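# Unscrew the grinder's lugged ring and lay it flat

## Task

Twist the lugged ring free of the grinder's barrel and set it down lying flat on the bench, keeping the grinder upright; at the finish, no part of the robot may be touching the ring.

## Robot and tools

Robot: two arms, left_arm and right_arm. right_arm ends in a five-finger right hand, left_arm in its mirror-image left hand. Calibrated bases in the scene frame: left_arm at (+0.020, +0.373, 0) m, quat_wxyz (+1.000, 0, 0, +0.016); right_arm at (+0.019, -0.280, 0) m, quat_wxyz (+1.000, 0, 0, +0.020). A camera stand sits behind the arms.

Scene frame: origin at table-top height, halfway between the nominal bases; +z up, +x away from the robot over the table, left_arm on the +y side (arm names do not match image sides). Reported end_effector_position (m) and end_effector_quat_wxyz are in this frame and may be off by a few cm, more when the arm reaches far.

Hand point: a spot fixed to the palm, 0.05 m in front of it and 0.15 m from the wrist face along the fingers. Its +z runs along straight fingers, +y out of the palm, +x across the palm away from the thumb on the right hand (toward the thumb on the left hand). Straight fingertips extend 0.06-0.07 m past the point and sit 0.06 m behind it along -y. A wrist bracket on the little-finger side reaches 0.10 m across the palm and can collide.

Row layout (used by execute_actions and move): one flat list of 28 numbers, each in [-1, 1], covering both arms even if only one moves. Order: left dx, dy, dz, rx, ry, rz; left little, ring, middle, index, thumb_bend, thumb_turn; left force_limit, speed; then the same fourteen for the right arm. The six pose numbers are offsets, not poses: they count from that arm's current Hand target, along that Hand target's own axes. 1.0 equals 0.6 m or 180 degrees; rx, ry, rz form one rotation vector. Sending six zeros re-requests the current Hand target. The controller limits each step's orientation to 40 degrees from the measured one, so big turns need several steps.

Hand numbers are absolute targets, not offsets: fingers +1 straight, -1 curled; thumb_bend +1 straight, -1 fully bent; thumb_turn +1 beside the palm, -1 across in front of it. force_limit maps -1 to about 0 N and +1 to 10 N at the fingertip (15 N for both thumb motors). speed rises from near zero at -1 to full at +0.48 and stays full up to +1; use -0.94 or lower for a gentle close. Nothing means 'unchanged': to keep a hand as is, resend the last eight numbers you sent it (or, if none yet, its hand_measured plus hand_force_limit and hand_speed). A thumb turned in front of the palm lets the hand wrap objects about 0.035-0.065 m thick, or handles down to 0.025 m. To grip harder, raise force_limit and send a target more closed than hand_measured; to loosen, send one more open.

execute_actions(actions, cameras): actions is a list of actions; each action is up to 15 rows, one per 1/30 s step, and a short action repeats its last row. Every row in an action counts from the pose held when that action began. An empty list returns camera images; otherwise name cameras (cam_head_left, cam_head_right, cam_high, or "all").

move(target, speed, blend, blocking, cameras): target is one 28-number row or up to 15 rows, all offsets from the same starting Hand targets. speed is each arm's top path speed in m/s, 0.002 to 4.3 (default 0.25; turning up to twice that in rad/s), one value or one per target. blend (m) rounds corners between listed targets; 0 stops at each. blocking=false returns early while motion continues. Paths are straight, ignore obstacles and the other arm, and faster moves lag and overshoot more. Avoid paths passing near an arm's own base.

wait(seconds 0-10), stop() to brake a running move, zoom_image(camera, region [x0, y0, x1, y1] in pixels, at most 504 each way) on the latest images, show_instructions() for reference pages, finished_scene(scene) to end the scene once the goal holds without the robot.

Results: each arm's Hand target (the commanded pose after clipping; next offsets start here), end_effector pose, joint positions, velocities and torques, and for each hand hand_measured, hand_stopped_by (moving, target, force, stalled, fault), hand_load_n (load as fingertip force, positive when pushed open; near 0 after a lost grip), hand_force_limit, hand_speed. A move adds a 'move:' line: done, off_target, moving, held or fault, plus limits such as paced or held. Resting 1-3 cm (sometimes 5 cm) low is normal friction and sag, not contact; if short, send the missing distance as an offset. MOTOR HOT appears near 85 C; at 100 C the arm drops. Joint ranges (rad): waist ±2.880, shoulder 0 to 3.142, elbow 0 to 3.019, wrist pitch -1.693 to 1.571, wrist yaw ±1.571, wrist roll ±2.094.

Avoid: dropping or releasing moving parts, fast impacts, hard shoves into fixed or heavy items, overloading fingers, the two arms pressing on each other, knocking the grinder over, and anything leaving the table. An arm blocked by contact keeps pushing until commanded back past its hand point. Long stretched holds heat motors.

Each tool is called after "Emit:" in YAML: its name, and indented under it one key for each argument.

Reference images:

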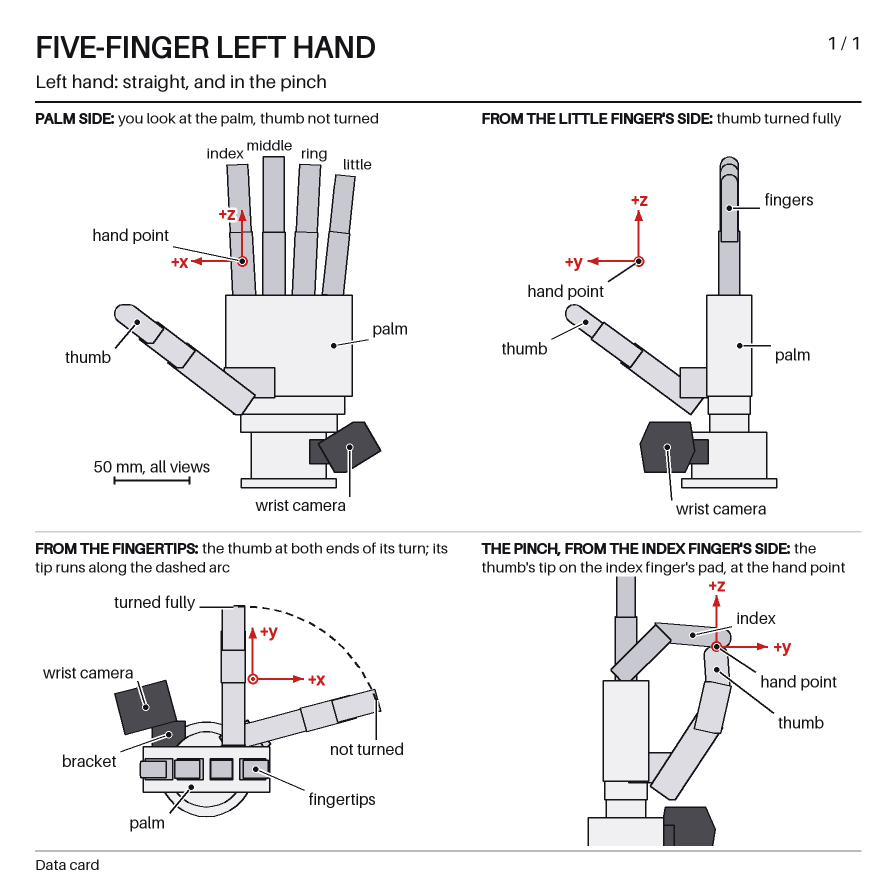

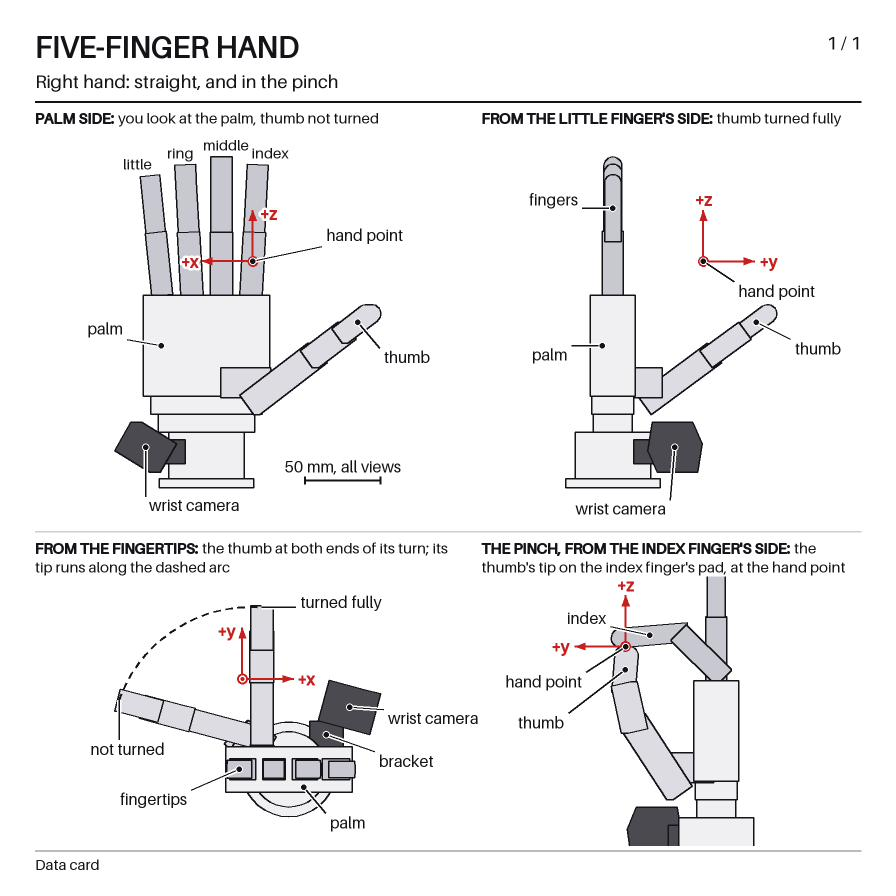

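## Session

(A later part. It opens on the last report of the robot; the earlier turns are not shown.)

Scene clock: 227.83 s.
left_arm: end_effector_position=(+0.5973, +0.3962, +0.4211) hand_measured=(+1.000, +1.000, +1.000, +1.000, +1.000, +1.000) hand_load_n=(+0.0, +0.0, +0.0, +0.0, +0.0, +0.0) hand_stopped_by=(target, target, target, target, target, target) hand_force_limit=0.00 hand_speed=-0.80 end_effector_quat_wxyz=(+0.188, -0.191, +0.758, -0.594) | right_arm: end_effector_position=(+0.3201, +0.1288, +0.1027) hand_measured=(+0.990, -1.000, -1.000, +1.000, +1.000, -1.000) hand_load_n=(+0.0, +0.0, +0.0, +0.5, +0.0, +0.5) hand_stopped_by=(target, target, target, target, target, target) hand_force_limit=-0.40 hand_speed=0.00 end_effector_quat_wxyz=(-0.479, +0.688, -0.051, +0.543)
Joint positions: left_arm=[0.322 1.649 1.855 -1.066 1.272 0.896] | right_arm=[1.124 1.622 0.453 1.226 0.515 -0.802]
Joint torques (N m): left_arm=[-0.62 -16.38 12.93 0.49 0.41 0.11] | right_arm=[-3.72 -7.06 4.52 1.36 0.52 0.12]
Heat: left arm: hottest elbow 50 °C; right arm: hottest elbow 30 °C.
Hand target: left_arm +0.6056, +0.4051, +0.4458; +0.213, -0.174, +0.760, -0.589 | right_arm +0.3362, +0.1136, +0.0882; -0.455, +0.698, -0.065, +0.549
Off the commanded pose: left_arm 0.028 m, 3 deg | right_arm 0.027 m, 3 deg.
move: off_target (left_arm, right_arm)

Emit:
move:
  target: [0,0,0,0,0,0,1,1,1,1,1,1,0,-0.8,-0.0106,0.0247,0,0,0,0,0.99,-1,-1,1,1,-1,-0.4,0]
  speed: 0.08
  cameras: ["all"]

Emit:
zoom_image:
  camera: "cam_high"
  region: [350, 170, 420, 240]

Emit:
zoom_image:
  camera: "cam_head_left"
  region: [250, 275, 310, 335]

Emit:
zoom_image:
  camera: "cam_head_right"
  region: [255, 275, 315, 335]

Scene clock: 229.47 s.
left_arm: end_effector_position=(+0.5973, +0.3962, +0.4211) hand_measured=(+1.000, +1.000, +1.000, +1.000, +1.000, +1.000) hand_load_n=(+0.0, +0.0, +0.0, +0.0, +0.0, +0.0) hand_stopped_by=(target, target, target, target, target, target) hand_force_limit=0.00 hand_speed=-0.80 end_effector_quat_wxyz=(+0.188, -0.191, +0.758, -0.594) | right_arm: end_effector_position=(+0.3228, +0.1306, +0.0999) hand_measured=(+0.990, -1.000, -1.000, +1.000, +1.000, -1.000) hand_load_n=(+1.0, +0.0, +0.0, +1.0, +0.0, +0.0) hand_stopped_by=(target, target, target, target, target, target) hand_force_limit=-0.40 hand_speed=0.00 end_effector_quat_wxyz=(-0.490, +0.679, -0.054, +0.544)
Joint positions: left_arm=[0.322 1.649 1.855 -1.066 1.272 0.896] | right_arm=[1.115 1.659 0.453 1.287 0.5 -0.797]
Joint torques (N m): left_arm=[0.21 -16.67 13.01 0.47 0.4 0.1] | right_arm=[-4.13 -5.77 3.4 1.46 0.57 0.08]
Heat: left arm: hottest elbow 50 °C; right arm: hottest elbow 30 °C.
Hand target: left_arm +0.6056, +0.4051, +0.4458; +0.213, -0.174, +0.760, -0.589 | right_arm +0.3398, +0.1087, +0.0731; -0.455, +0.698, -0.065, +0.549
Off the commanded pose: left_arm 0.028 m, 3 deg | right_arm 0.038 m, 5 deg.
move: off_target (left_arm, right_arm)

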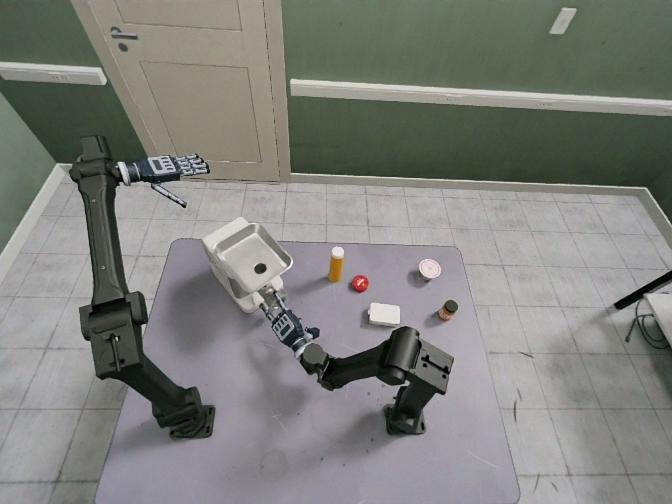

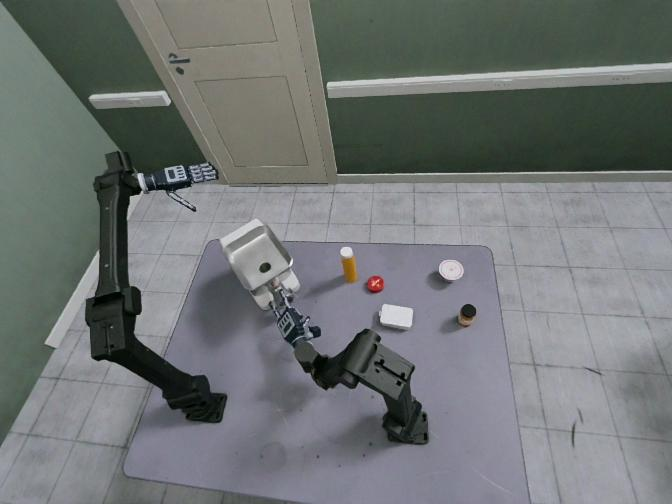

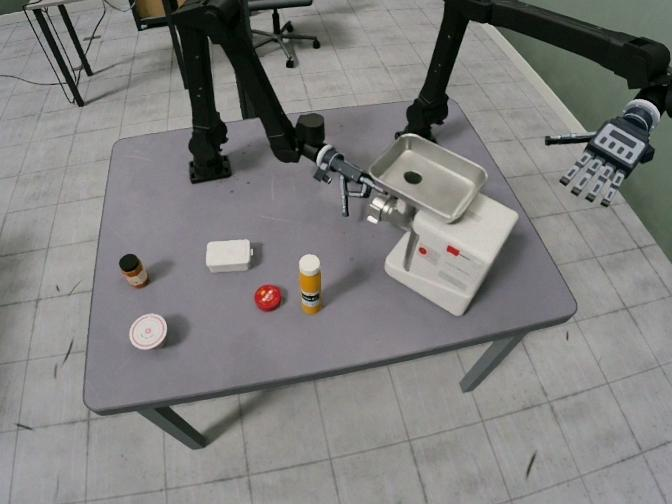

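Scaled by 7.200 from the camera's 672x504 image, which has a finer 960x720 frame.

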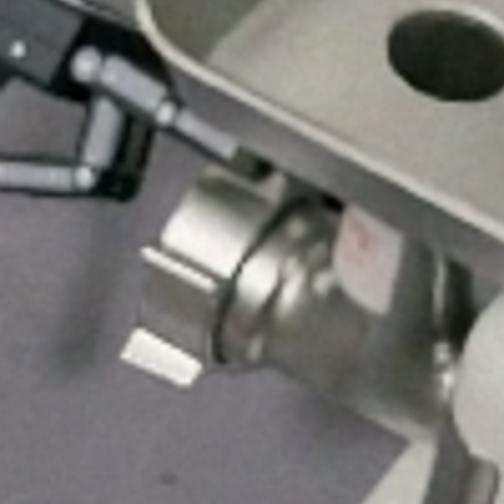

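Scaled by 8.400 from the camera's 672x504 image, which has a finer 960x720 frame.

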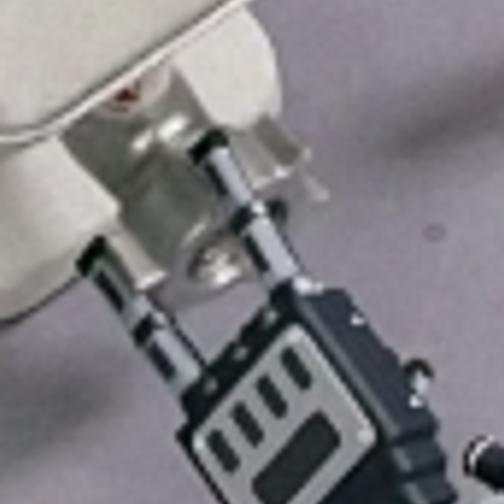

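Scaled by 8.400 from the camera's 672x504 image, which has a finer 960x720 frame.

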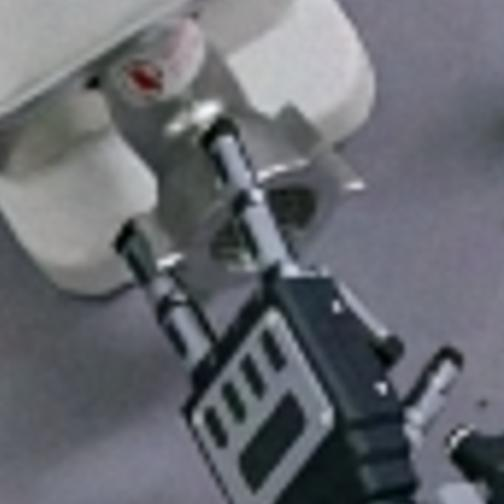

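Emit:
move:
  target: [0,0,0,0,0,0,1,1,1,1,1,1,0,-0.8,-0.0141,0.033,-0.0417,0,0,0,0.99,-1,-1,1,1,-1,-0.4,0]
  speed: 0.08

Scene clock: 232.23 s.
left_arm: end_effector_position=(+0.5973, +0.3962, +0.4211) hand_measured=(+1.000, +1.000, +1.000, +1.000, +1.000, +1.000) hand_load_n=(+0.0, +0.0, +0.0, +0.0, +0.0, +0.0) hand_stopped_by=(target, target, target, target, target, target) hand_force_limit=0.00 hand_speed=-0.80 end_effector_quat_wxyz=(+0.188, -0.191, +0.758, -0.594) | right_arm: end_effector_position=(+0.3164, +0.1227, +0.0904) hand_measured=(+0.990, -1.000, -1.000, +1.000, +1.000, -1.000) hand_load_n=(+0.0, +0.0, +0.0, +2.0, +0.0, +0.5) hand_stopped_by=(target, target, target, target, target, target) hand_force_limit=-0.40 hand_speed=0.00 end_effector_quat_wxyz=(-0.508, +0.668, -0.059, +0.541)
Joint positions: left_arm=[0.322 1.649 1.855 -1.066 1.272 0.896] | right_arm=[1.115 1.716 0.417 1.414 0.488 -0.783]
Joint torques (N m): left_arm=[-0.26 -16.21 12.97 0.51 0.39 0.1] | right_arm=[-2.96 -5.71 0.47 1.28 1.72 -0.06]
Heat: left arm: hottest elbow 50 °C; right arm: hottest elbow 29 °C.
Hand target: left_arm +0.6056, +0.4051, +0.4458; +0.213, -0.174, +0.760, -0.589 | right_arm +0.3240, +0.0882, +0.0527; -0.455, +0.698, -0.065, +0.549
Off the commanded pose: left_arm 0.028 m, 3 deg | right_arm 0.052 m, 7 deg.
move: off_target (left_arm, right_arm)

Emit:
move:
  target: [0,0,0,0,0,0,1,1,1,1,1,1,0,-0.8,0.0118,0.0071,0,0,0,-0.067,0.99,-1,-1,1,1,-1,-0.4,0]
  speed: 0.08

Scene clock: 234.97 s.
left_arm: end_effector_position=(+0.5973, +0.3962, +0.4211) hand_measured=(+1.000, +1.000, +1.000, +1.000, +1.000, +1.000) hand_load_n=(+0.0, +0.0, +0.0, +0.0, +0.0, +0.0) hand_stopped_by=(target, target, target, target, target, target) hand_force_limit=0.00 hand_speed=-0.80 end_effector_quat_wxyz=(+0.188, -0.191, +0.758, -0.594) | right_arm: end_effector_position=(+0.3195, +0.1164, +0.0950) hand_measured=(+0.990, -1.000, -1.000, +1.000, +1.000, -1.000) hand_load_n=(-4.5, +0.0, +0.0, +2.5, -0.5, +0.5) hand_stopped_by=(target, target, target, target, target, target) hand_force_limit=-0.40 hand_speed=0.00 end_effector_quat_wxyz=(-0.468, +0.667, -0.006, +0.580)
Joint positions: left_arm=[0.322 1.649 1.855 -1.066 1.272 0.896] | right_arm=[1.123 1.721 0.415 1.431 0.49 -0.942]
Joint torques (N m): left_arm=[-0.15 -16.44 12.96 0.44 0.41 0.09] | right_arm=[-2.61 -5.01 0.9 0.92 1.99 -0.49]
Heat: left arm: hottest elbow 50 °C; right arm: hottest elbow 29 °C.
Hand target: left_arm +0.6056, +0.4051, +0.4458; +0.213, -0.174, +0.760, -0.589 | right_arm +0.3285, +0.0815, +0.0547; -0.395, +0.701, +0.009, +0.593
Off the commanded pose: left_arm 0.028 m, 3 deg | right_arm 0.054 m, 10 deg.
move: off_target (left_arm, right_arm)

Emit:
move:
  target: [0,0,0,0,0,0,1,1,1,1,1,1,0,-0.8,0.0068,0.0075,0,0,0,-0.044,0.99,-1,-1,1,1,-1,-0.4,0]
  speed: 0.08
  cameras: ["all"]

Emit:
zoom_image:
  camera: "cam_high"
  region: [350, 170, 420, 240]

Emit:
zoom_image:
  camera: "cam_head_left"
  region: [250, 275, 310, 335]

Emit:
zoom_image:
  camera: "cam_head_right"
  region: [255, 275, 315, 335]

Scene clock: 237.13 s.
left_arm: end_effector_position=(+0.5973, +0.3962, +0.4211) hand_measured=(+1.000, +1.000, +1.000, +1.000, +1.000, +1.000) hand_load_n=(+0.0, -0.5, -0.5, +0.0, +0.0, +0.0) hand_stopped_by=(target, target, target, target, target, target) hand_force_limit=0.00 hand_speed=-0.80 end_effector_quat_wxyz=(+0.188, -0.191, +0.758, -0.594) | right_arm: end_effector_position=(+0.3203, +0.1067, +0.0893) hand_measured=(+0.990, -1.000, -1.000, +1.000, +1.000, -1.000) hand_load_n=(+7.5, +0.0, +0.0, +0.5, +0.0, +0.5) hand_stopped_by=(target, target, target, target, target, target) hand_force_limit=-0.40 hand_speed=0.00 end_effector_quat_wxyz=(-0.397, +0.669, +0.073, +0.624)
Joint positions: left_arm=[0.322 1.649 1.855 -1.066 1.272 0.896] | right_arm=[1.141 1.758 0.412 1.453 0.504 -1.164]
Joint torques (N m): left_arm=[0.15 -16.32 12.9 0.51 0.43 0.11] | right_arm=[-3.37 -5.48 1.26 1.24 1.94 0.2]
Heat: left arm: hottest elbow 50 °C; right arm: hottest elbow 29 °C.
Hand target: left_arm +0.6056, +0.4051, +0.4458; +0.213, -0.174, +0.760, -0.589 | right_arm +0.3317, +0.0768, +0.0557; -0.353, +0.699, +0.057, +0.619
Off the commanded pose: left_arm 0.028 m, 3 deg | right_arm 0.047 m, 6 deg.
move: off_target (left_arm, right_arm)

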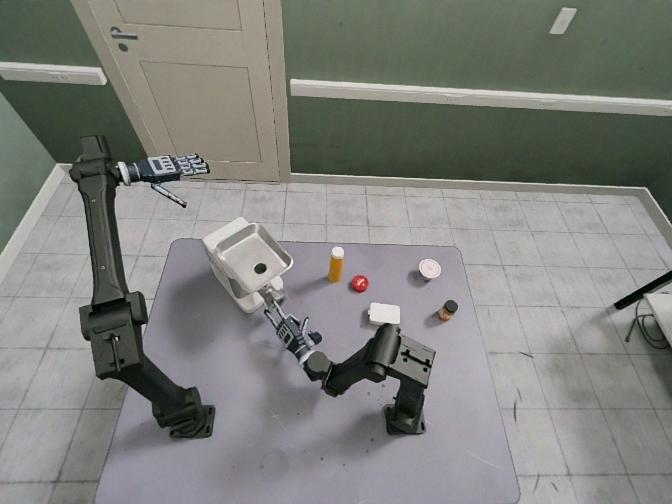

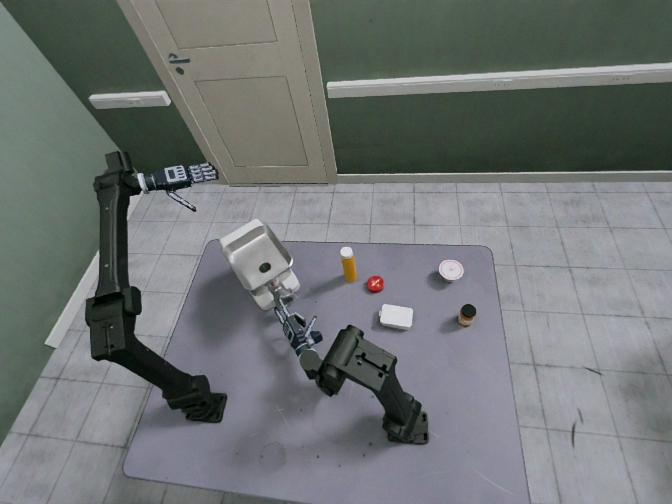

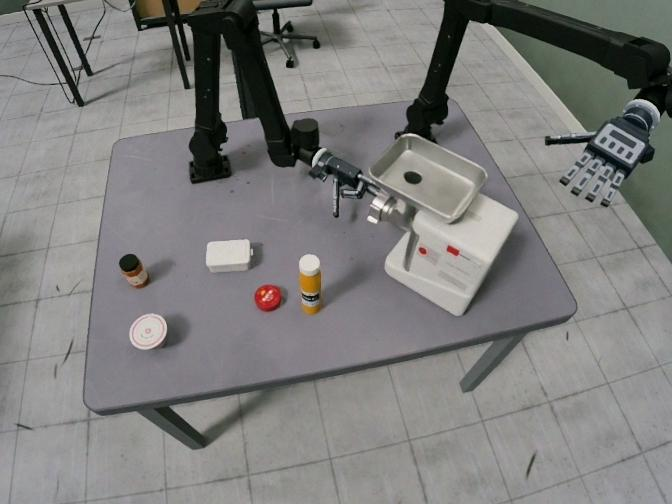

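Scaled by 7.200 from the camera's 672x504 image, which has a finer 960x720 frame.

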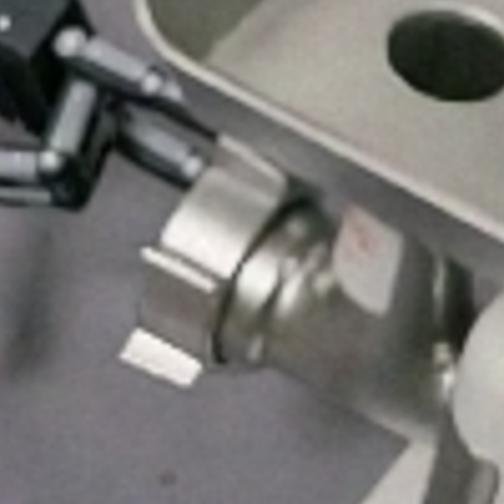

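Scaled by 8.400 from the camera's 672x504 image, which has a finer 960x720 frame.

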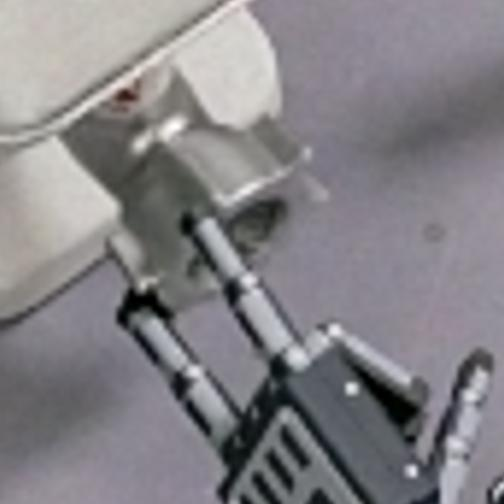

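Scaled by 8.400 from the camera's 672x504 image, which has a finer 960x720 frame.

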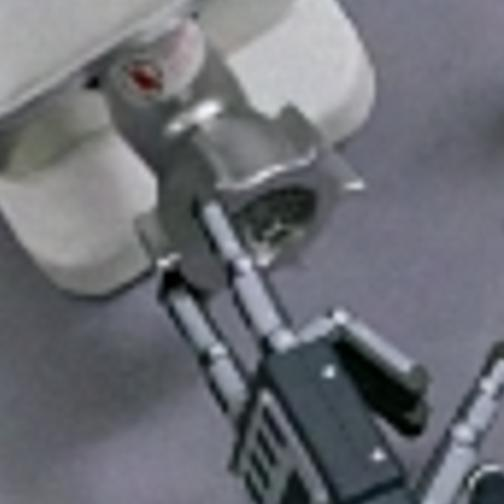

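Emit:
move:
  target:
    - [0,0,0,0,0,0,1,1,1,1,1,1,0,-0.8,0.0327,-0.0722,0.0142,0,0,0,0.99,-1,-1,1,1,-1,-0.4,0]
    - [0,0,0,0,0,0,1,1,1,1,1,1,0,-0.8,0.0352,-0.0698,-0.0592,0,0,0,0.99,-1,-1,1,1,-1,-0.4,0]
    - [0,0,0,0,0,0,1,1,1,1,1,1,0,-0.8,0.1985,-0.1258,-0.0562,0,0,-0.1394,-1,-1,-1,1,1,-1,-0.4,0]
  speed: 0.12

Scene clock: 251.33 s.
left_arm: end_effector_position=(+0.5973, +0.3962, +0.4211) hand_measured=(+1.000, +1.000, +1.000, +1.000, +1.000, +1.000) hand_load_n=(+0.0, +0.0, +0.0, +0.0, +0.0, +0.0) hand_stopped_by=(target, target, target, target, target, target) hand_force_limit=0.00 hand_speed=-0.80 end_effector_quat_wxyz=(+0.188, -0.191, +0.758, -0.594) | right_arm: end_effector_position=(+0.2929, +0.0534, +0.1698) hand_measured=(-1.000, -1.000, -1.000, +1.000, +1.000, -1.000) hand_load_n=(+0.0, +0.0, +0.0, +0.0, +0.0, +0.0) hand_stopped_by=(target, target, target, target, target, target) hand_force_limit=-0.40 hand_speed=0.00 end_effector_quat_wxyz=(-0.193, +0.683, +0.216, +0.670)
Joint positions: left_arm=[0.322 1.649 1.855 -1.066 1.272 0.896] | right_arm=[1.254 1.3 0.369 0.896 0.708 -1.573]
Joint torques (N m): left_arm=[-0.09 -16.26 12.97 0.42 0.4 0.1] | right_arm=[-0.09 -7.36 9.68 1.66 0.19 -0.07]
Heat: left arm: hottest elbow 50 °C; right arm: hottest wrist yaw 30 °C.
Hand target: left_arm +0.6056, +0.4051, +0.4458; +0.213, -0.174, +0.760, -0.589 | right_arm +0.2919, +0.0711, +0.1951; -0.210, +0.670, +0.207, +0.681
Off the commanded pose: left_arm 0.028 m, 3 deg | right_arm 0.031 m, 3 deg.
move: off_target (left_arm, right_arm); target 3's new numbers were sent with right_arm's hand 0.031 m and 3 deg from that target

Emit:
move:
  target: [0,0,0,0,0,0,1,1,1,1,1,1,0,-0.8,0.0133,-0.0157,0.0067,0,0,0,-1,-1,-1,1,1,-1,-0.4,0]
  speed: 0.08

Scene clock: 252.70 s.
left_arm: end_effector_position=(+0.5973, +0.3962, +0.4211) hand_measured=(+1.000, +1.000, +1.000, +1.000, +1.000, +1.000) hand_load_n=(+0.0, +0.0, +0.0, +0.0, +0.0, -0.5) hand_stopped_by=(target, target, target, target, target, target) hand_force_limit=0.00 hand_speed=-0.80 end_effector_quat_wxyz=(+0.188, -0.191, +0.758, -0.594) | right_arm: end_effector_position=(+0.2909, +0.0634, +0.1780) hand_measured=(-1.000, -1.000, -1.000, +1.000, +1.000, -1.000) hand_load_n=(+0.0, +0.5, +0.0, +0.0, +0.0, +0.5) hand_stopped_by=(target, target, target, target, target, target) hand_force_limit=-0.40 hand_speed=0.00 end_effector_quat_wxyz=(-0.194, +0.683, +0.216, +0.671)
Joint positions: left_arm=[0.322 1.649 1.855 -1.066 1.272 0.896] | right_arm=[1.269 1.296 0.399 0.864 0.722 -1.573]
Joint torques (N m): left_arm=[-0.15 -16.03 12.9 0.44 0.42 0.09] | right_arm=[-0.09 -7.3 9.99 1.65 0.22 -0.08]
Heat: left arm: hottest elbow 50 °C; right arm: hottest wrist yaw 30 °C.
Hand target: left_arm +0.6056, +0.4051, +0.4458; +0.213, -0.174, +0.760, -0.589 | right_arm +0.2898, +0.0810, +0.2030; -0.210, +0.670, +0.208, +0.681
Off the commanded pose: left_arm 0.028 m, 3 deg | right_arm 0.031 m, 3 deg.
move: off_target (left_arm, right_arm)

Emit:
move:
  target: [0,0,0,0,0,0,1,1,1,1,1,1,0,-0.8,0.0083,0.005,0.09,0,0,0,-1,-1,-1,1,1,-1,-0.4,0]
  speed: 0.08

Scene clock: 254.17 s.
left_arm: end_effector_position=(+0.5973, +0.3962, +0.4211) hand_measured=(+1.000, +1.000, +1.000, +1.000, +1.000, +1.000) hand_load_n=(+0.0, +0.0, +0.0, +0.0, +0.0, +0.0) hand_stopped_by=(target, target, target, target, target, target) hand_force_limit=0.00 hand_speed=-0.80 end_effector_quat_wxyz=(+0.188, -0.191, +0.758, -0.594) | right_arm: end_effector_position=(+0.3239, +0.0976, +0.1942) hand_measured=(-1.000, -1.000, -1.000, +1.000, +1.000, -1.000) hand_load_n=(+0.0, +0.5, +0.0, +0.0, +0.0, +0.5) hand_stopped_by=(target, target, target, target, target, target) hand_force_limit=-0.40 hand_speed=0.00 end_effector_quat_wxyz=(-0.210, +0.676, +0.216, +0.673)
Joint positions: left_arm=[0.322 1.649 1.855 -1.066 1.272 0.896] | right_arm=[1.192 1.362 0.506 0.848 0.62 -1.573]
Joint torques (N m): left_arm=[-0.62 -16.79 12.93 0.46 0.39 0.1] | right_arm=[-2.2 -6.18 10.47 1.72 -0.07 -0.05]
Heat: left arm: hottest elbow 50 °C; right arm: hottest elbow 29 °C.
Hand target: left_arm +0.6056, +0.4051, +0.4458; +0.213, -0.174, +0.760, -0.589 | right_arm +0.3360, +0.1091, +0.2090; -0.210, +0.670, +0.208, +0.681
Off the commanded pose: left_arm 0.028 m, 3 deg | right_arm 0.022 m, 2 deg.
move: off_target (left_arm, right_arm)

Emit:
move:
  target: [0,0,0,0,0,0,1,1,1,1,1,1,0,-0.8,-0.1,0.0067,0,0,0,0,-1,-1,-1,1,1,-1,-0.4,0]
  speed: 0.1

Scene clock: 255.73 s.
left_arm: end_effector_position=(+0.5973, +0.3962, +0.4211) hand_measured=(+1.000, +1.000, +1.000, +1.000, +1.000, +1.000) hand_load_n=(+0.0, +0.0, -0.5, +0.0, +0.0, +0.0) hand_stopped_by=(target, target, target, target, target, target) hand_force_limit=0.00 hand_speed=-0.80 end_effector_quat_wxyz=(+0.188, -0.191, +0.758, -0.594) | right_arm: end_effector_position=(+0.3313, +0.1111, +0.1673) hand_measured=(-1.000, -1.000, -1.000, +1.000, +1.000, -1.000) hand_load_n=(+0.0, +0.0, +0.0, +0.0, +0.0, +0.5) hand_stopped_by=(target, target, target, target, target, target) hand_force_limit=-0.40 hand_speed=0.00 end_effector_quat_wxyz=(-0.232, +0.659, +0.197, +0.688)
Joint positions: left_arm=[0.322 1.649 1.855 -1.066 1.272 0.896] | right_arm=[1.184 1.531 0.506 1.091 0.608 -1.573]
Joint torques (N m): left_arm=[-0.26 -16.26 12.97 0.51 0.41 0.1] | right_arm=[-2.43 -5.42 5.57 1.54 -0.1 -0.05]
Heat: left arm: hottest elbow 50 °C; right arm: hottest elbow 29 °C.
Hand target: left_arm +0.6056, +0.4051, +0.4458; +0.213, -0.174, +0.760, -0.589 | right_arm +0.3391, +0.1063, +0.1490; -0.210, +0.670, +0.208, +0.681
Off the commanded pose: left_arm 0.028 m, 3 deg | right_arm 0.020 m, 3 deg.
move: off_target (left_arm, right_arm)

Emit:
move:
  target:
    - [0,0,0,0,0,0,1,1,1,1,1,1,0,-0.8,0.05,0.02,-0.0133,0,0,0,-1,-1,-1,1,1,-1,-0.4,0]
    - [0,0,0,0,0,0,1,1,1,1,1,1,0,-0.8,0,0.0233,-0.0133,0,0,0,-1,-1,-1,1,1,-1,-0.4,0]
  speed: 0.1

Scene clock: 257.93 s.
left_arm: end_effector_position=(+0.5973, +0.3962, +0.4211) hand_measured=(+1.000, +1.000, +1.000, +1.000, +1.000, +1.000) hand_load_n=(+0.0, +0.0, +0.0, +0.0, +0.0, +0.0) hand_stopped_by=(target, target, target, target, target, target) hand_force_limit=0.00 hand_speed=-0.80 end_effector_quat_wxyz=(+0.188, -0.191, +0.758, -0.594) | right_arm: end_effector_position=(+0.3303, +0.1052, +0.1694) hand_measured=(-1.000, -1.000, -1.000, +1.000, +1.000, -1.000) hand_load_n=(+0.0, +0.0, +0.0, +0.5, +0.0, +0.0) hand_stopped_by=(target, target, target, target, target, target) hand_force_limit=-0.40 hand_speed=0.00 end_effector_quat_wxyz=(-0.239, +0.656, +0.203, +0.687)
Joint positions: left_arm=[0.322 1.649 1.855 -1.066 1.272 0.896] | right_arm=[1.173 1.507 0.482 1.093 0.578 -1.573]
Joint torques (N m): left_arm=[-0.09 -16.38 12.9 0.47 0.41 0.09] | right_arm=[-3.02 -5.66 4.41 1.78 0.37 -0.03]
Heat: left arm: hottest elbow 50 °C; right arm: hottest elbow 29 °C.
Hand target: left_arm +0.6056, +0.4051, +0.4458; +0.213, -0.174, +0.760, -0.589 | right_arm +0.3404, +0.0902, +0.1489; -0.210, +0.670, +0.208, +0.681
Off the commanded pose: left_arm 0.028 m, 3 deg | right_arm 0.027 m, 4 deg.
move: off_target (left_arm, right_arm)

Emit:
move:
  target: [0,0,0,0,0,0,1,1,1,1,1,1,0,-0.8,-0.0833,-0.0267,-0.0133,0,0,0,-1,-1,-1,1,1,-1,-0.4,0]
  speed: 0.1

Scene clock: 260.00 s.
left_arm: end_effector_position=(+0.5973, +0.3962, +0.4211) hand_measured=(+1.000, +1.000, +1.000, +1.000, +1.000, +1.000) hand_load_n=(+0.0, +0.0, +0.0, -0.5, +0.0, +0.0) hand_stopped_by=(target, target, target, target, target, target) hand_force_limit=0.00 hand_speed=-0.80 end_effector_quat_wxyz=(+0.188, -0.191, +0.758, -0.594) | right_arm: end_effector_position=(+0.3289, +0.1066, +0.1542) hand_measured=(-1.000, -1.000, -1.000, +1.000, +1.000, -1.000) hand_load_n=(+0.0, +0.0, +0.0, +0.5, +0.0, +0.5) hand_stopped_by=(target, target, target, target, target, target) hand_force_limit=-0.40 hand_speed=0.00 end_effector_quat_wxyz=(-0.259, +0.635, +0.161, +0.710)
Joint positions: left_arm=[0.322 1.649 1.855 -1.066 1.272 0.896] | right_arm=[1.189 1.653 0.48 1.349 0.624 -1.573]
Joint torques (N m): left_arm=[-0.32 -16.32 12.94 0.51 0.4 0.09] | right_arm=[-0.73 -2.49 2.47 -0.23 0.38 -0.07]
Heat: left arm: hottest elbow 50 °C; right arm: hottest elbow 29 °C.
Hand target: left_arm +0.6056, +0.4051, +0.4458; +0.213, -0.174, +0.760, -0.589 | right_arm +0.3256, +0.0994, +0.0988; -0.210, +0.670, +0.208, +0.681
Off the commanded pose: left_arm 0.028 m, 3 deg | right_arm 0.056 m, 9 deg.
move: off_target (left_arm, right_arm)

Emit:
execute_actions:
  actions: []

Emit:
zoom_image:
  camera: "cam_high"
  region: [350, 170, 420, 240]

Emit:
zoom_image:
  camera: "cam_head_left"
  region: [250, 275, 310, 335]

Emit:
zoom_image:
  camera: "cam_head_right"
  region: [255, 275, 315, 335]

Scene clock: 260.43 s.
left_arm: end_effector_position=(+0.5973, +0.3962, +0.4211) hand_measured=(+1.000, +1.000, +1.000, +1.000, +1.000, +1.000) hand_load_n=(+0.0, +0.0, +0.0, -0.5, +0.0, -0.5) hand_stopped_by=(target, target, target, target, target, target) hand_force_limit=0.00 hand_speed=-0.80 end_effector_quat_wxyz=(+0.188, -0.191, +0.758, -0.594) | right_arm: end_effector_position=(+0.3289, +0.1066, +0.1540) hand_measured=(-1.000, -1.000, -1.000, +1.000, +1.000, -1.000) hand_load_n=(+0.0, +0.0, +0.0, +0.5, +0.0, +0.5) hand_stopped_by=(target, target, target, target, target, target) hand_force_limit=-0.40 hand_speed=0.00 end_effector_quat_wxyz=(-0.259, +0.635, +0.161, +0.710)
Joint positions: left_arm=[0.322 1.649 1.855 -1.066 1.272 0.896] | right_arm=[1.189 1.654 0.48 1.349 0.624 -1.573]
Joint velocities: within noise
Joint torques (N m): left_arm=[-0.38 -16.38 12.96 0.47 0.39 0.09] | right_arm=[-0.67 -2.26 2.5 -0.24 0.39 -0.08]
Heat: left arm: hottest elbow 50 °C; right arm: hottest elbow 29 °C.
Hand target: left_arm +0.6056, +0.4051, +0.4458; +0.213, -0.174, +0.760, -0.589 | right_arm +0.3256, +0.0994, +0.0987; -0.210, +0.670, +0.208, +0.681
Off the commanded pose: left_arm 0.028 m, 3 deg | right_arm 0.056 m, 9 deg.

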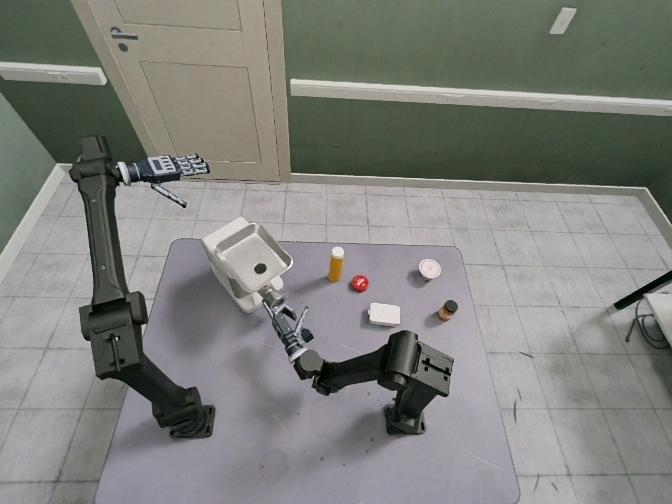

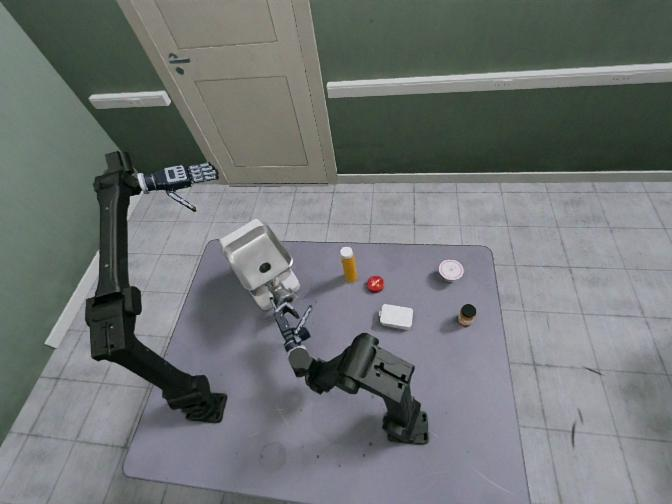

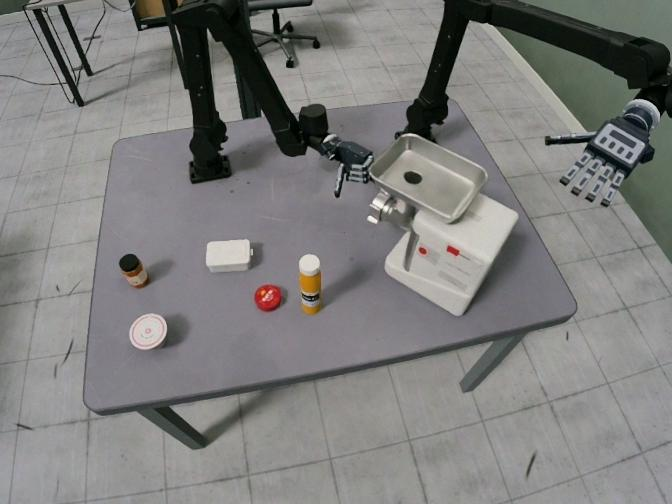

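Scaled by 7.200 from the camera's 672x504 image, which has a finer 960x720 frame.

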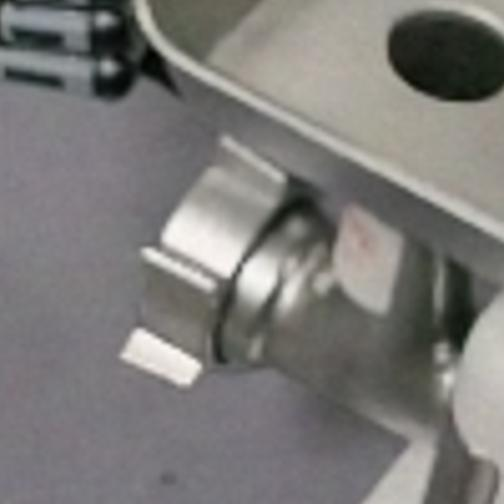

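Scaled by 8.400 from the camera's 672x504 image, which has a finer 960x720 frame.

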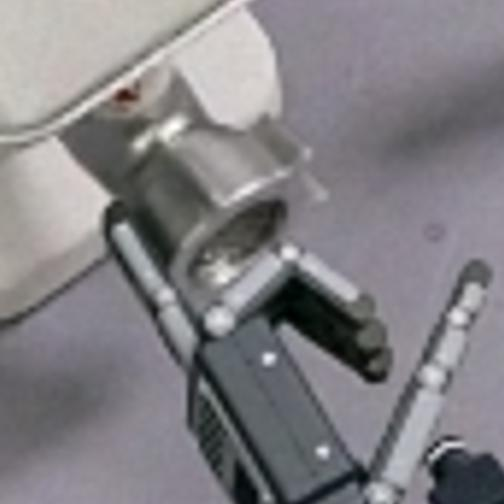

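Scaled by 8.400 from the camera's 672x504 image, which has a finer 960x720 frame.

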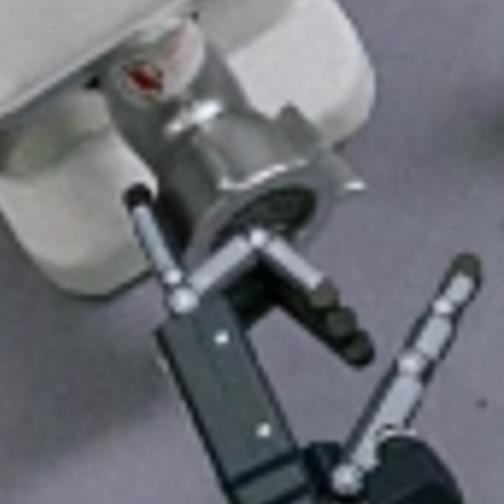

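Emit:
move:
  target:
    - [0,0,0,0,0,0,1,1,1,1,1,1,0,-0.8,0.125,0.02,0,0,0,0,-1,-1,-1,1,1,-1,-0.4,0]
    - [0,0,0,0,0,0,1,1,1,1,1,1,0,-0.8,0.125,0.045,0,0,0,0,-1,-1,-1,1,1,-1,-0.4,0]
  speed: 0.12

Scene clock: 263.57 s.
left_arm: end_effector_position=(+0.5973, +0.3962, +0.4211) hand_measured=(+1.000, +1.000, +1.000, +1.000, +1.000, +1.000) hand_load_n=(+0.0, +0.0, +0.0, +0.0, +0.0, +0.0) hand_stopped_by=(target, target, target, target, target, target) hand_force_limit=0.00 hand_speed=-0.80 end_effector_quat_wxyz=(+0.188, -0.191, +0.758, -0.594) | right_arm: end_effector_position=(+0.3265, +0.0963, +0.1767) hand_measured=(-1.000, -1.000, -1.000, +1.000, +1.000, -1.000) hand_load_n=(+0.0, +0.0, +0.0, +1.0, +0.0, +0.5) hand_stopped_by=(target, target, target, target, target, target) hand_force_limit=-0.40 hand_speed=0.00 end_effector_quat_wxyz=(-0.235, +0.662, +0.217, +0.678)
Joint positions: left_arm=[0.322 1.649 1.855 -1.066 1.272 0.896] | right_arm=[1.169 1.431 0.462 1.004 0.56 -1.573]
Joint torques (N m): left_arm=[-0.32 -16.56 13 0.49 0.4 0.12] | right_arm=[-3.66 -8.7 5.04 1.37 0.59 -0.04]
Heat: left arm: hottest elbow 50 °C; right arm: hottest elbow 29 °C.
Hand target: left_arm +0.6056, +0.4051, +0.4458; +0.213, -0.174, +0.760, -0.589 | right_arm +0.3396, +0.0766, +0.1738; -0.211, +0.670, +0.208, +0.681
Off the commanded pose: left_arm 0.028 m, 3 deg | right_arm 0.024 m, 3 deg.
move: off_target (left_arm, right_arm)

Emit:
move:
  target: [0,0,0,0,0,0,1,1,1,1,1,1,0,-0.8,-0.125,0,0,0,0,0,-1,-1,-1,1,1,-1,-0.4,0]
  speed: 0.1

Scene clock: 265.27 s.
left_arm: end_effector_position=(+0.5973, +0.3962, +0.4211) hand_measured=(+1.000, +1.000, +1.000, +1.000, +1.000, +1.000) hand_load_n=(+0.0, +0.0, -0.5, +0.0, +0.0, +0.0) hand_stopped_by=(target, target, target, target, target, target) hand_force_limit=0.00 hand_speed=-0.80 end_effector_quat_wxyz=(+0.188, -0.191, +0.758, -0.594) | right_arm: end_effector_position=(+0.3283, +0.1010, +0.1546) hand_measured=(-1.000, -1.000, -1.000, +1.000, +1.000, -1.000) hand_load_n=(+0.0, +0.0, +0.0, +1.0, +0.0, +0.5) hand_stopped_by=(target, target, target, target, target, target) hand_force_limit=-0.40 hand_speed=0.00 end_effector_quat_wxyz=(-0.273, +0.628, +0.181, +0.706)
Joint positions: left_arm=[0.322 1.649 1.855 -1.066 1.272 0.896] | right_arm=[1.166 1.634 0.444 1.361 0.552 -1.573]
Joint torques (N m): left_arm=[-0.26 -16.38 12.98 0.49 0.41 0.08] | right_arm=[-3.43 -2.43 1.95 -0.09 0.9 -0.03]
Heat: left arm: hottest elbow 50 °C; right arm: hottest elbow 29 °C.
Hand target: left_arm +0.6056, +0.4051, +0.4458; +0.213, -0.174, +0.760, -0.589 | right_arm +0.3407, +0.0771, +0.0988; -0.210, +0.670, +0.208, +0.681
Off the commanded pose: left_arm 0.028 m, 3 deg | right_arm 0.062 m, 10 deg.
move: off_target (left_arm, right_arm)

Emit:
move:
  target: [0,0,0,0,0,0,1,1,1,1,1,1,0,-0.8,-0.0667,-0.02,-0.005,0,0,0,-1,-1,-1,1,1,-1,-0.4,0]
  speed: 0.1
  cameras: ["all"]

Emit:
zoom_image:
  camera: "cam_high"
  region: [350, 170, 420, 240]

Emit:
zoom_image:
  camera: "cam_head_left"
  region: [250, 275, 310, 335]

Scene clock: 266.97 s.
left_arm: end_effector_position=(+0.5973, +0.3962, +0.4211) hand_measured=(+1.000, +1.000, +1.000, +1.000, +1.000, +1.000) hand_load_n=(+0.0, +0.0, +0.0, +0.0, +0.0, -0.5) hand_stopped_by=(target, target, target, target, target, target) hand_force_limit=0.00 hand_speed=-0.80 end_effector_quat_wxyz=(+0.188, -0.191, +0.758, -0.594) | right_arm: end_effector_position=(+0.3265, +0.0996, +0.1417) hand_measured=(-1.000, -1.000, -1.000, +1.000, +1.000, -1.000) hand_load_n=(+0.0, +0.0, +0.0, +0.5, +0.0, +0.0) hand_stopped_by=(target, target, target, target, target, target) hand_force_limit=-0.40 hand_speed=0.00 end_effector_quat_wxyz=(-0.290, +0.610, +0.149, +0.722)
Joint positions: left_arm=[0.322 1.649 1.855 -1.066 1.272 0.896] | right_arm=[1.178 1.761 0.448 1.568 0.582 -1.572]
Joint torques (N m): left_arm=[-0.21 -16.26 12.93 0.51 0.41 0.09] | right_arm=[-1.79 0.62 1.16 -1.91 0.92 -0.08]
Heat: left arm: hottest elbow 50 °C; right arm: hottest elbow 29 °C.
Hand target: left_arm +0.6056, +0.4051, +0.4458; +0.213, -0.174, +0.760, -0.589 | right_arm +0.3320, +0.0857, +0.0586; -0.210, +0.670, +0.208, +0.681
Off the commanded pose: left_arm 0.028 m, 3 deg | right_arm 0.084 m, 14 deg.
move: off_target (left_arm, right_arm)

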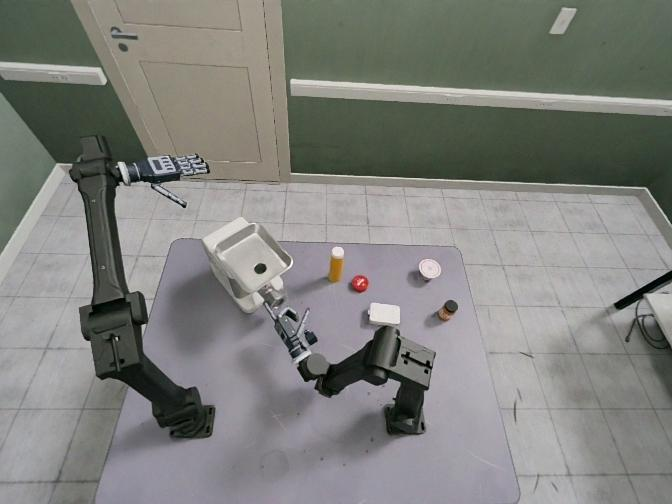

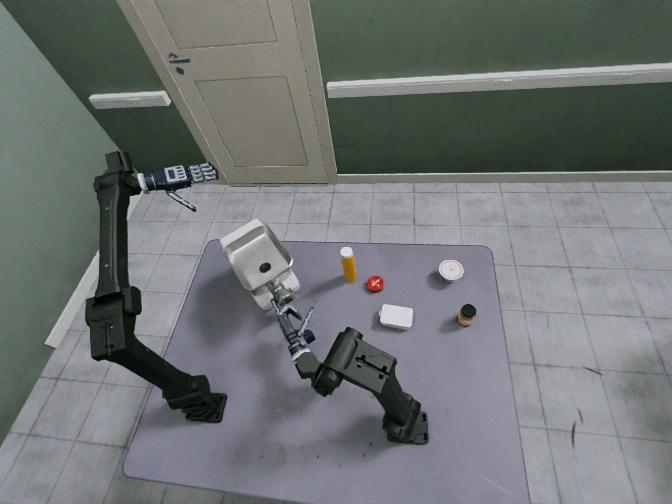

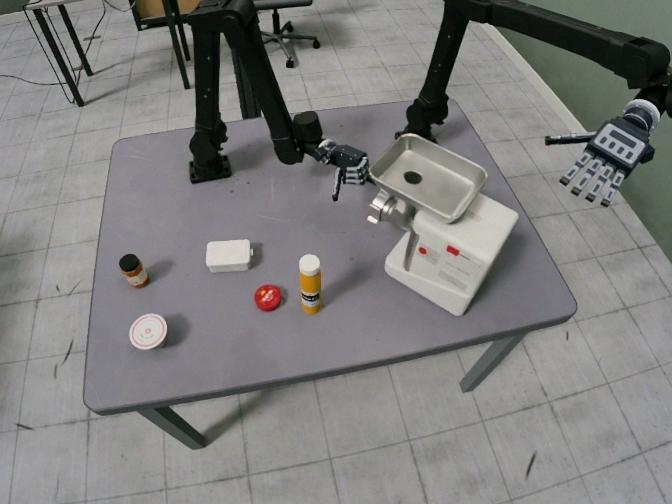

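Scaled by 7.200 from the camera's 672x504 image, which has a finer 960x720 frame.

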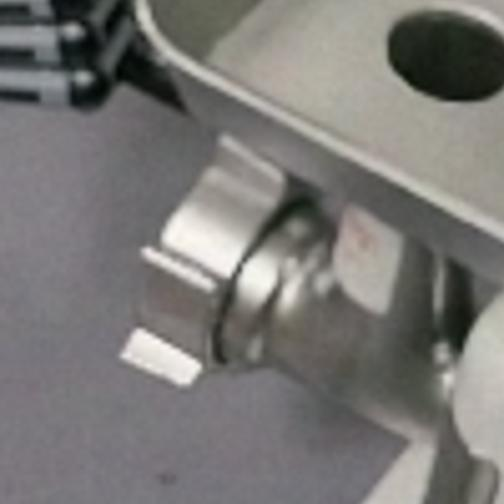

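Scaled by 8.400 from the camera's 672x504 image, which has a finer 960x720 frame.

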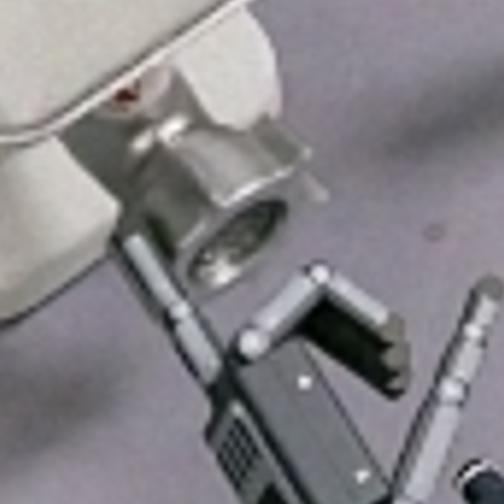

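Emit:
move:
  target: [0,0,0,0,0,0,1,1,1,1,1,1,0,-0.8,-0.025,-0.05,0,0,-0.08,0,-1,-1,-1,1,1,-1,-0.4,0]
  speed: 0.1
  cameras: ["cam_high","cam_head_left","cam_head_right"]

Emit:
zoom_image:
  camera: "cam_high"
  region: [350, 170, 420, 240]

Emit:
zoom_image:
  camera: "cam_head_left"
  region: [250, 275, 310, 335]

Emit:
zoom_image:
  camera: "cam_head_right"
  region: [255, 275, 315, 335]

Scene clock: 269.73 s.
left_arm: end_effector_position=(+0.5973, +0.3962, +0.4211) hand_measured=(+1.000, +1.000, +1.000, +1.000, +1.000, +1.000) hand_load_n=(+0.0, +0.0, +0.0, +0.0, +0.0, +0.0) hand_stopped_by=(target, target, target, target, target, target) hand_force_limit=0.00 hand_speed=-0.80 end_effector_quat_wxyz=(+0.188, -0.191, +0.758, -0.594) | right_arm: end_effector_position=(+0.3304, +0.1184, +0.1497) hand_measured=(-1.000, -1.000, -1.000, +1.000, +1.000, -1.000) hand_load_n=(+0.0, +0.0, +0.0, -4.5, +0.0, +0.5) hand_stopped_by=(target, target, target, target, target, target) hand_force_limit=-0.40 hand_speed=0.00 end_effector_quat_wxyz=(-0.247, +0.691, +0.150, +0.663)
Joint positions: left_arm=[0.322 1.649 1.855 -1.066 1.272 0.896] | right_arm=[1.197 1.545 0.542 1.002 0.668 -1.428]
Joint torques (N m): left_arm=[-0.09 -16.56 12.94 0.46 0.44 0.08] | right_arm=[-0.03 0.67 1.29 -3.04 -1.23 0.29]
Heat: left arm: hottest elbow 50 °C; right arm: hottest elbow 29 °C.
Hand target: left_arm +0.6056, +0.4051, +0.4458; +0.213, -0.174, +0.760, -0.589 | right_arm +0.3153, +0.1104, +0.0435; -0.182, +0.750, +0.232, +0.592
Off the commanded pose: left_arm 0.028 m, 3 deg | right_arm 0.108 m, 16 deg.
move: off_target (left_arm, right_arm)

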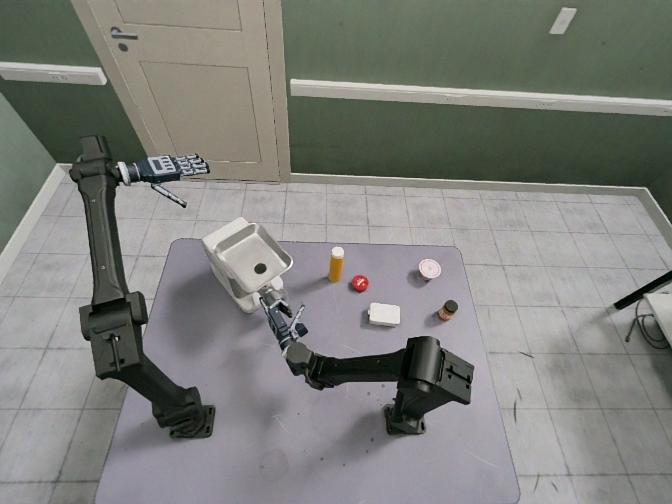

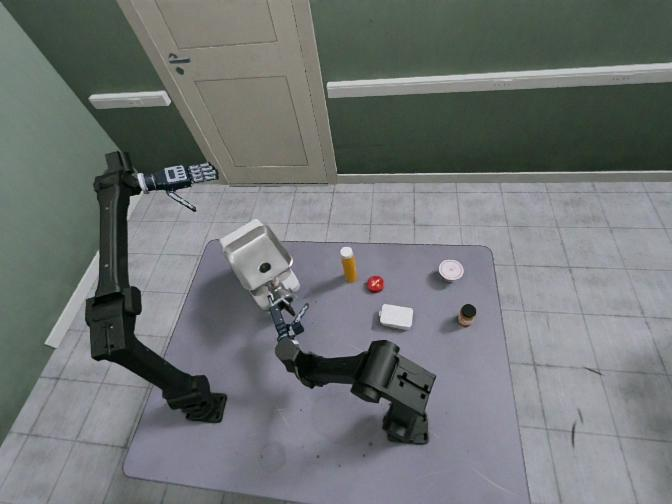

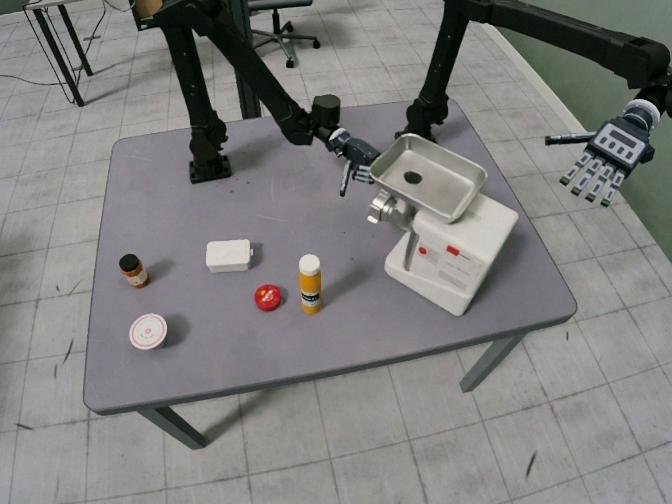

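Scaled by 7.200 from the camera's 672x504 image, which has a finer 960x720 frame.

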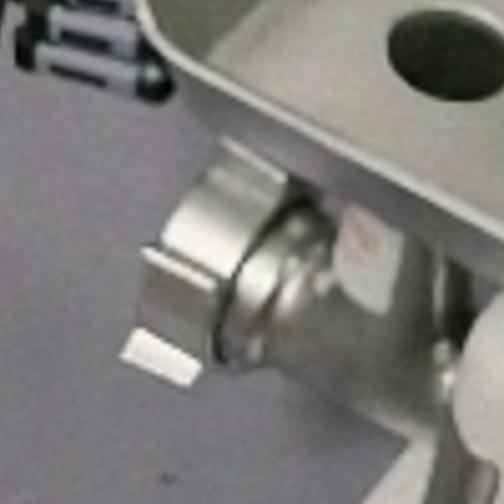

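Scaled by 8.400 from the camera's 672x504 image, which has a finer 960x720 frame.

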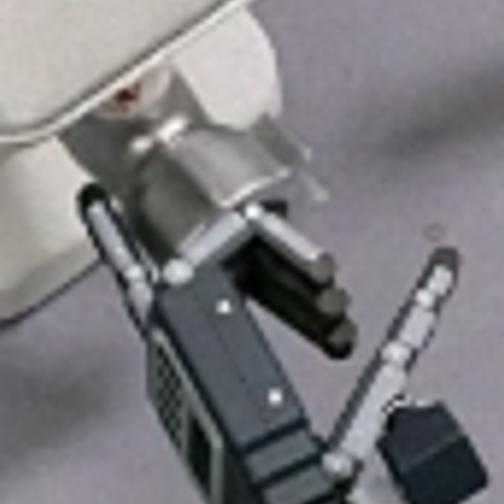

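Scaled by 8.400 from the camera's 672x504 image, which has a finer 960x720 frame.

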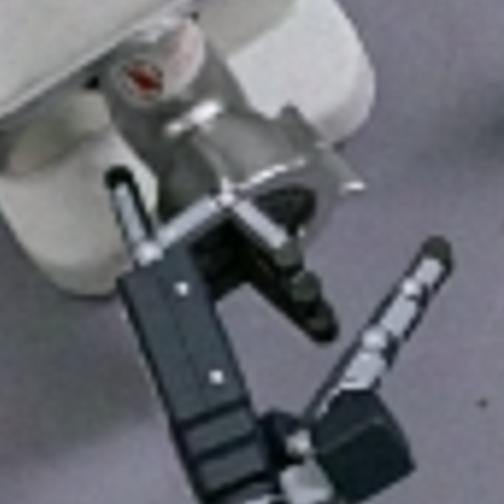

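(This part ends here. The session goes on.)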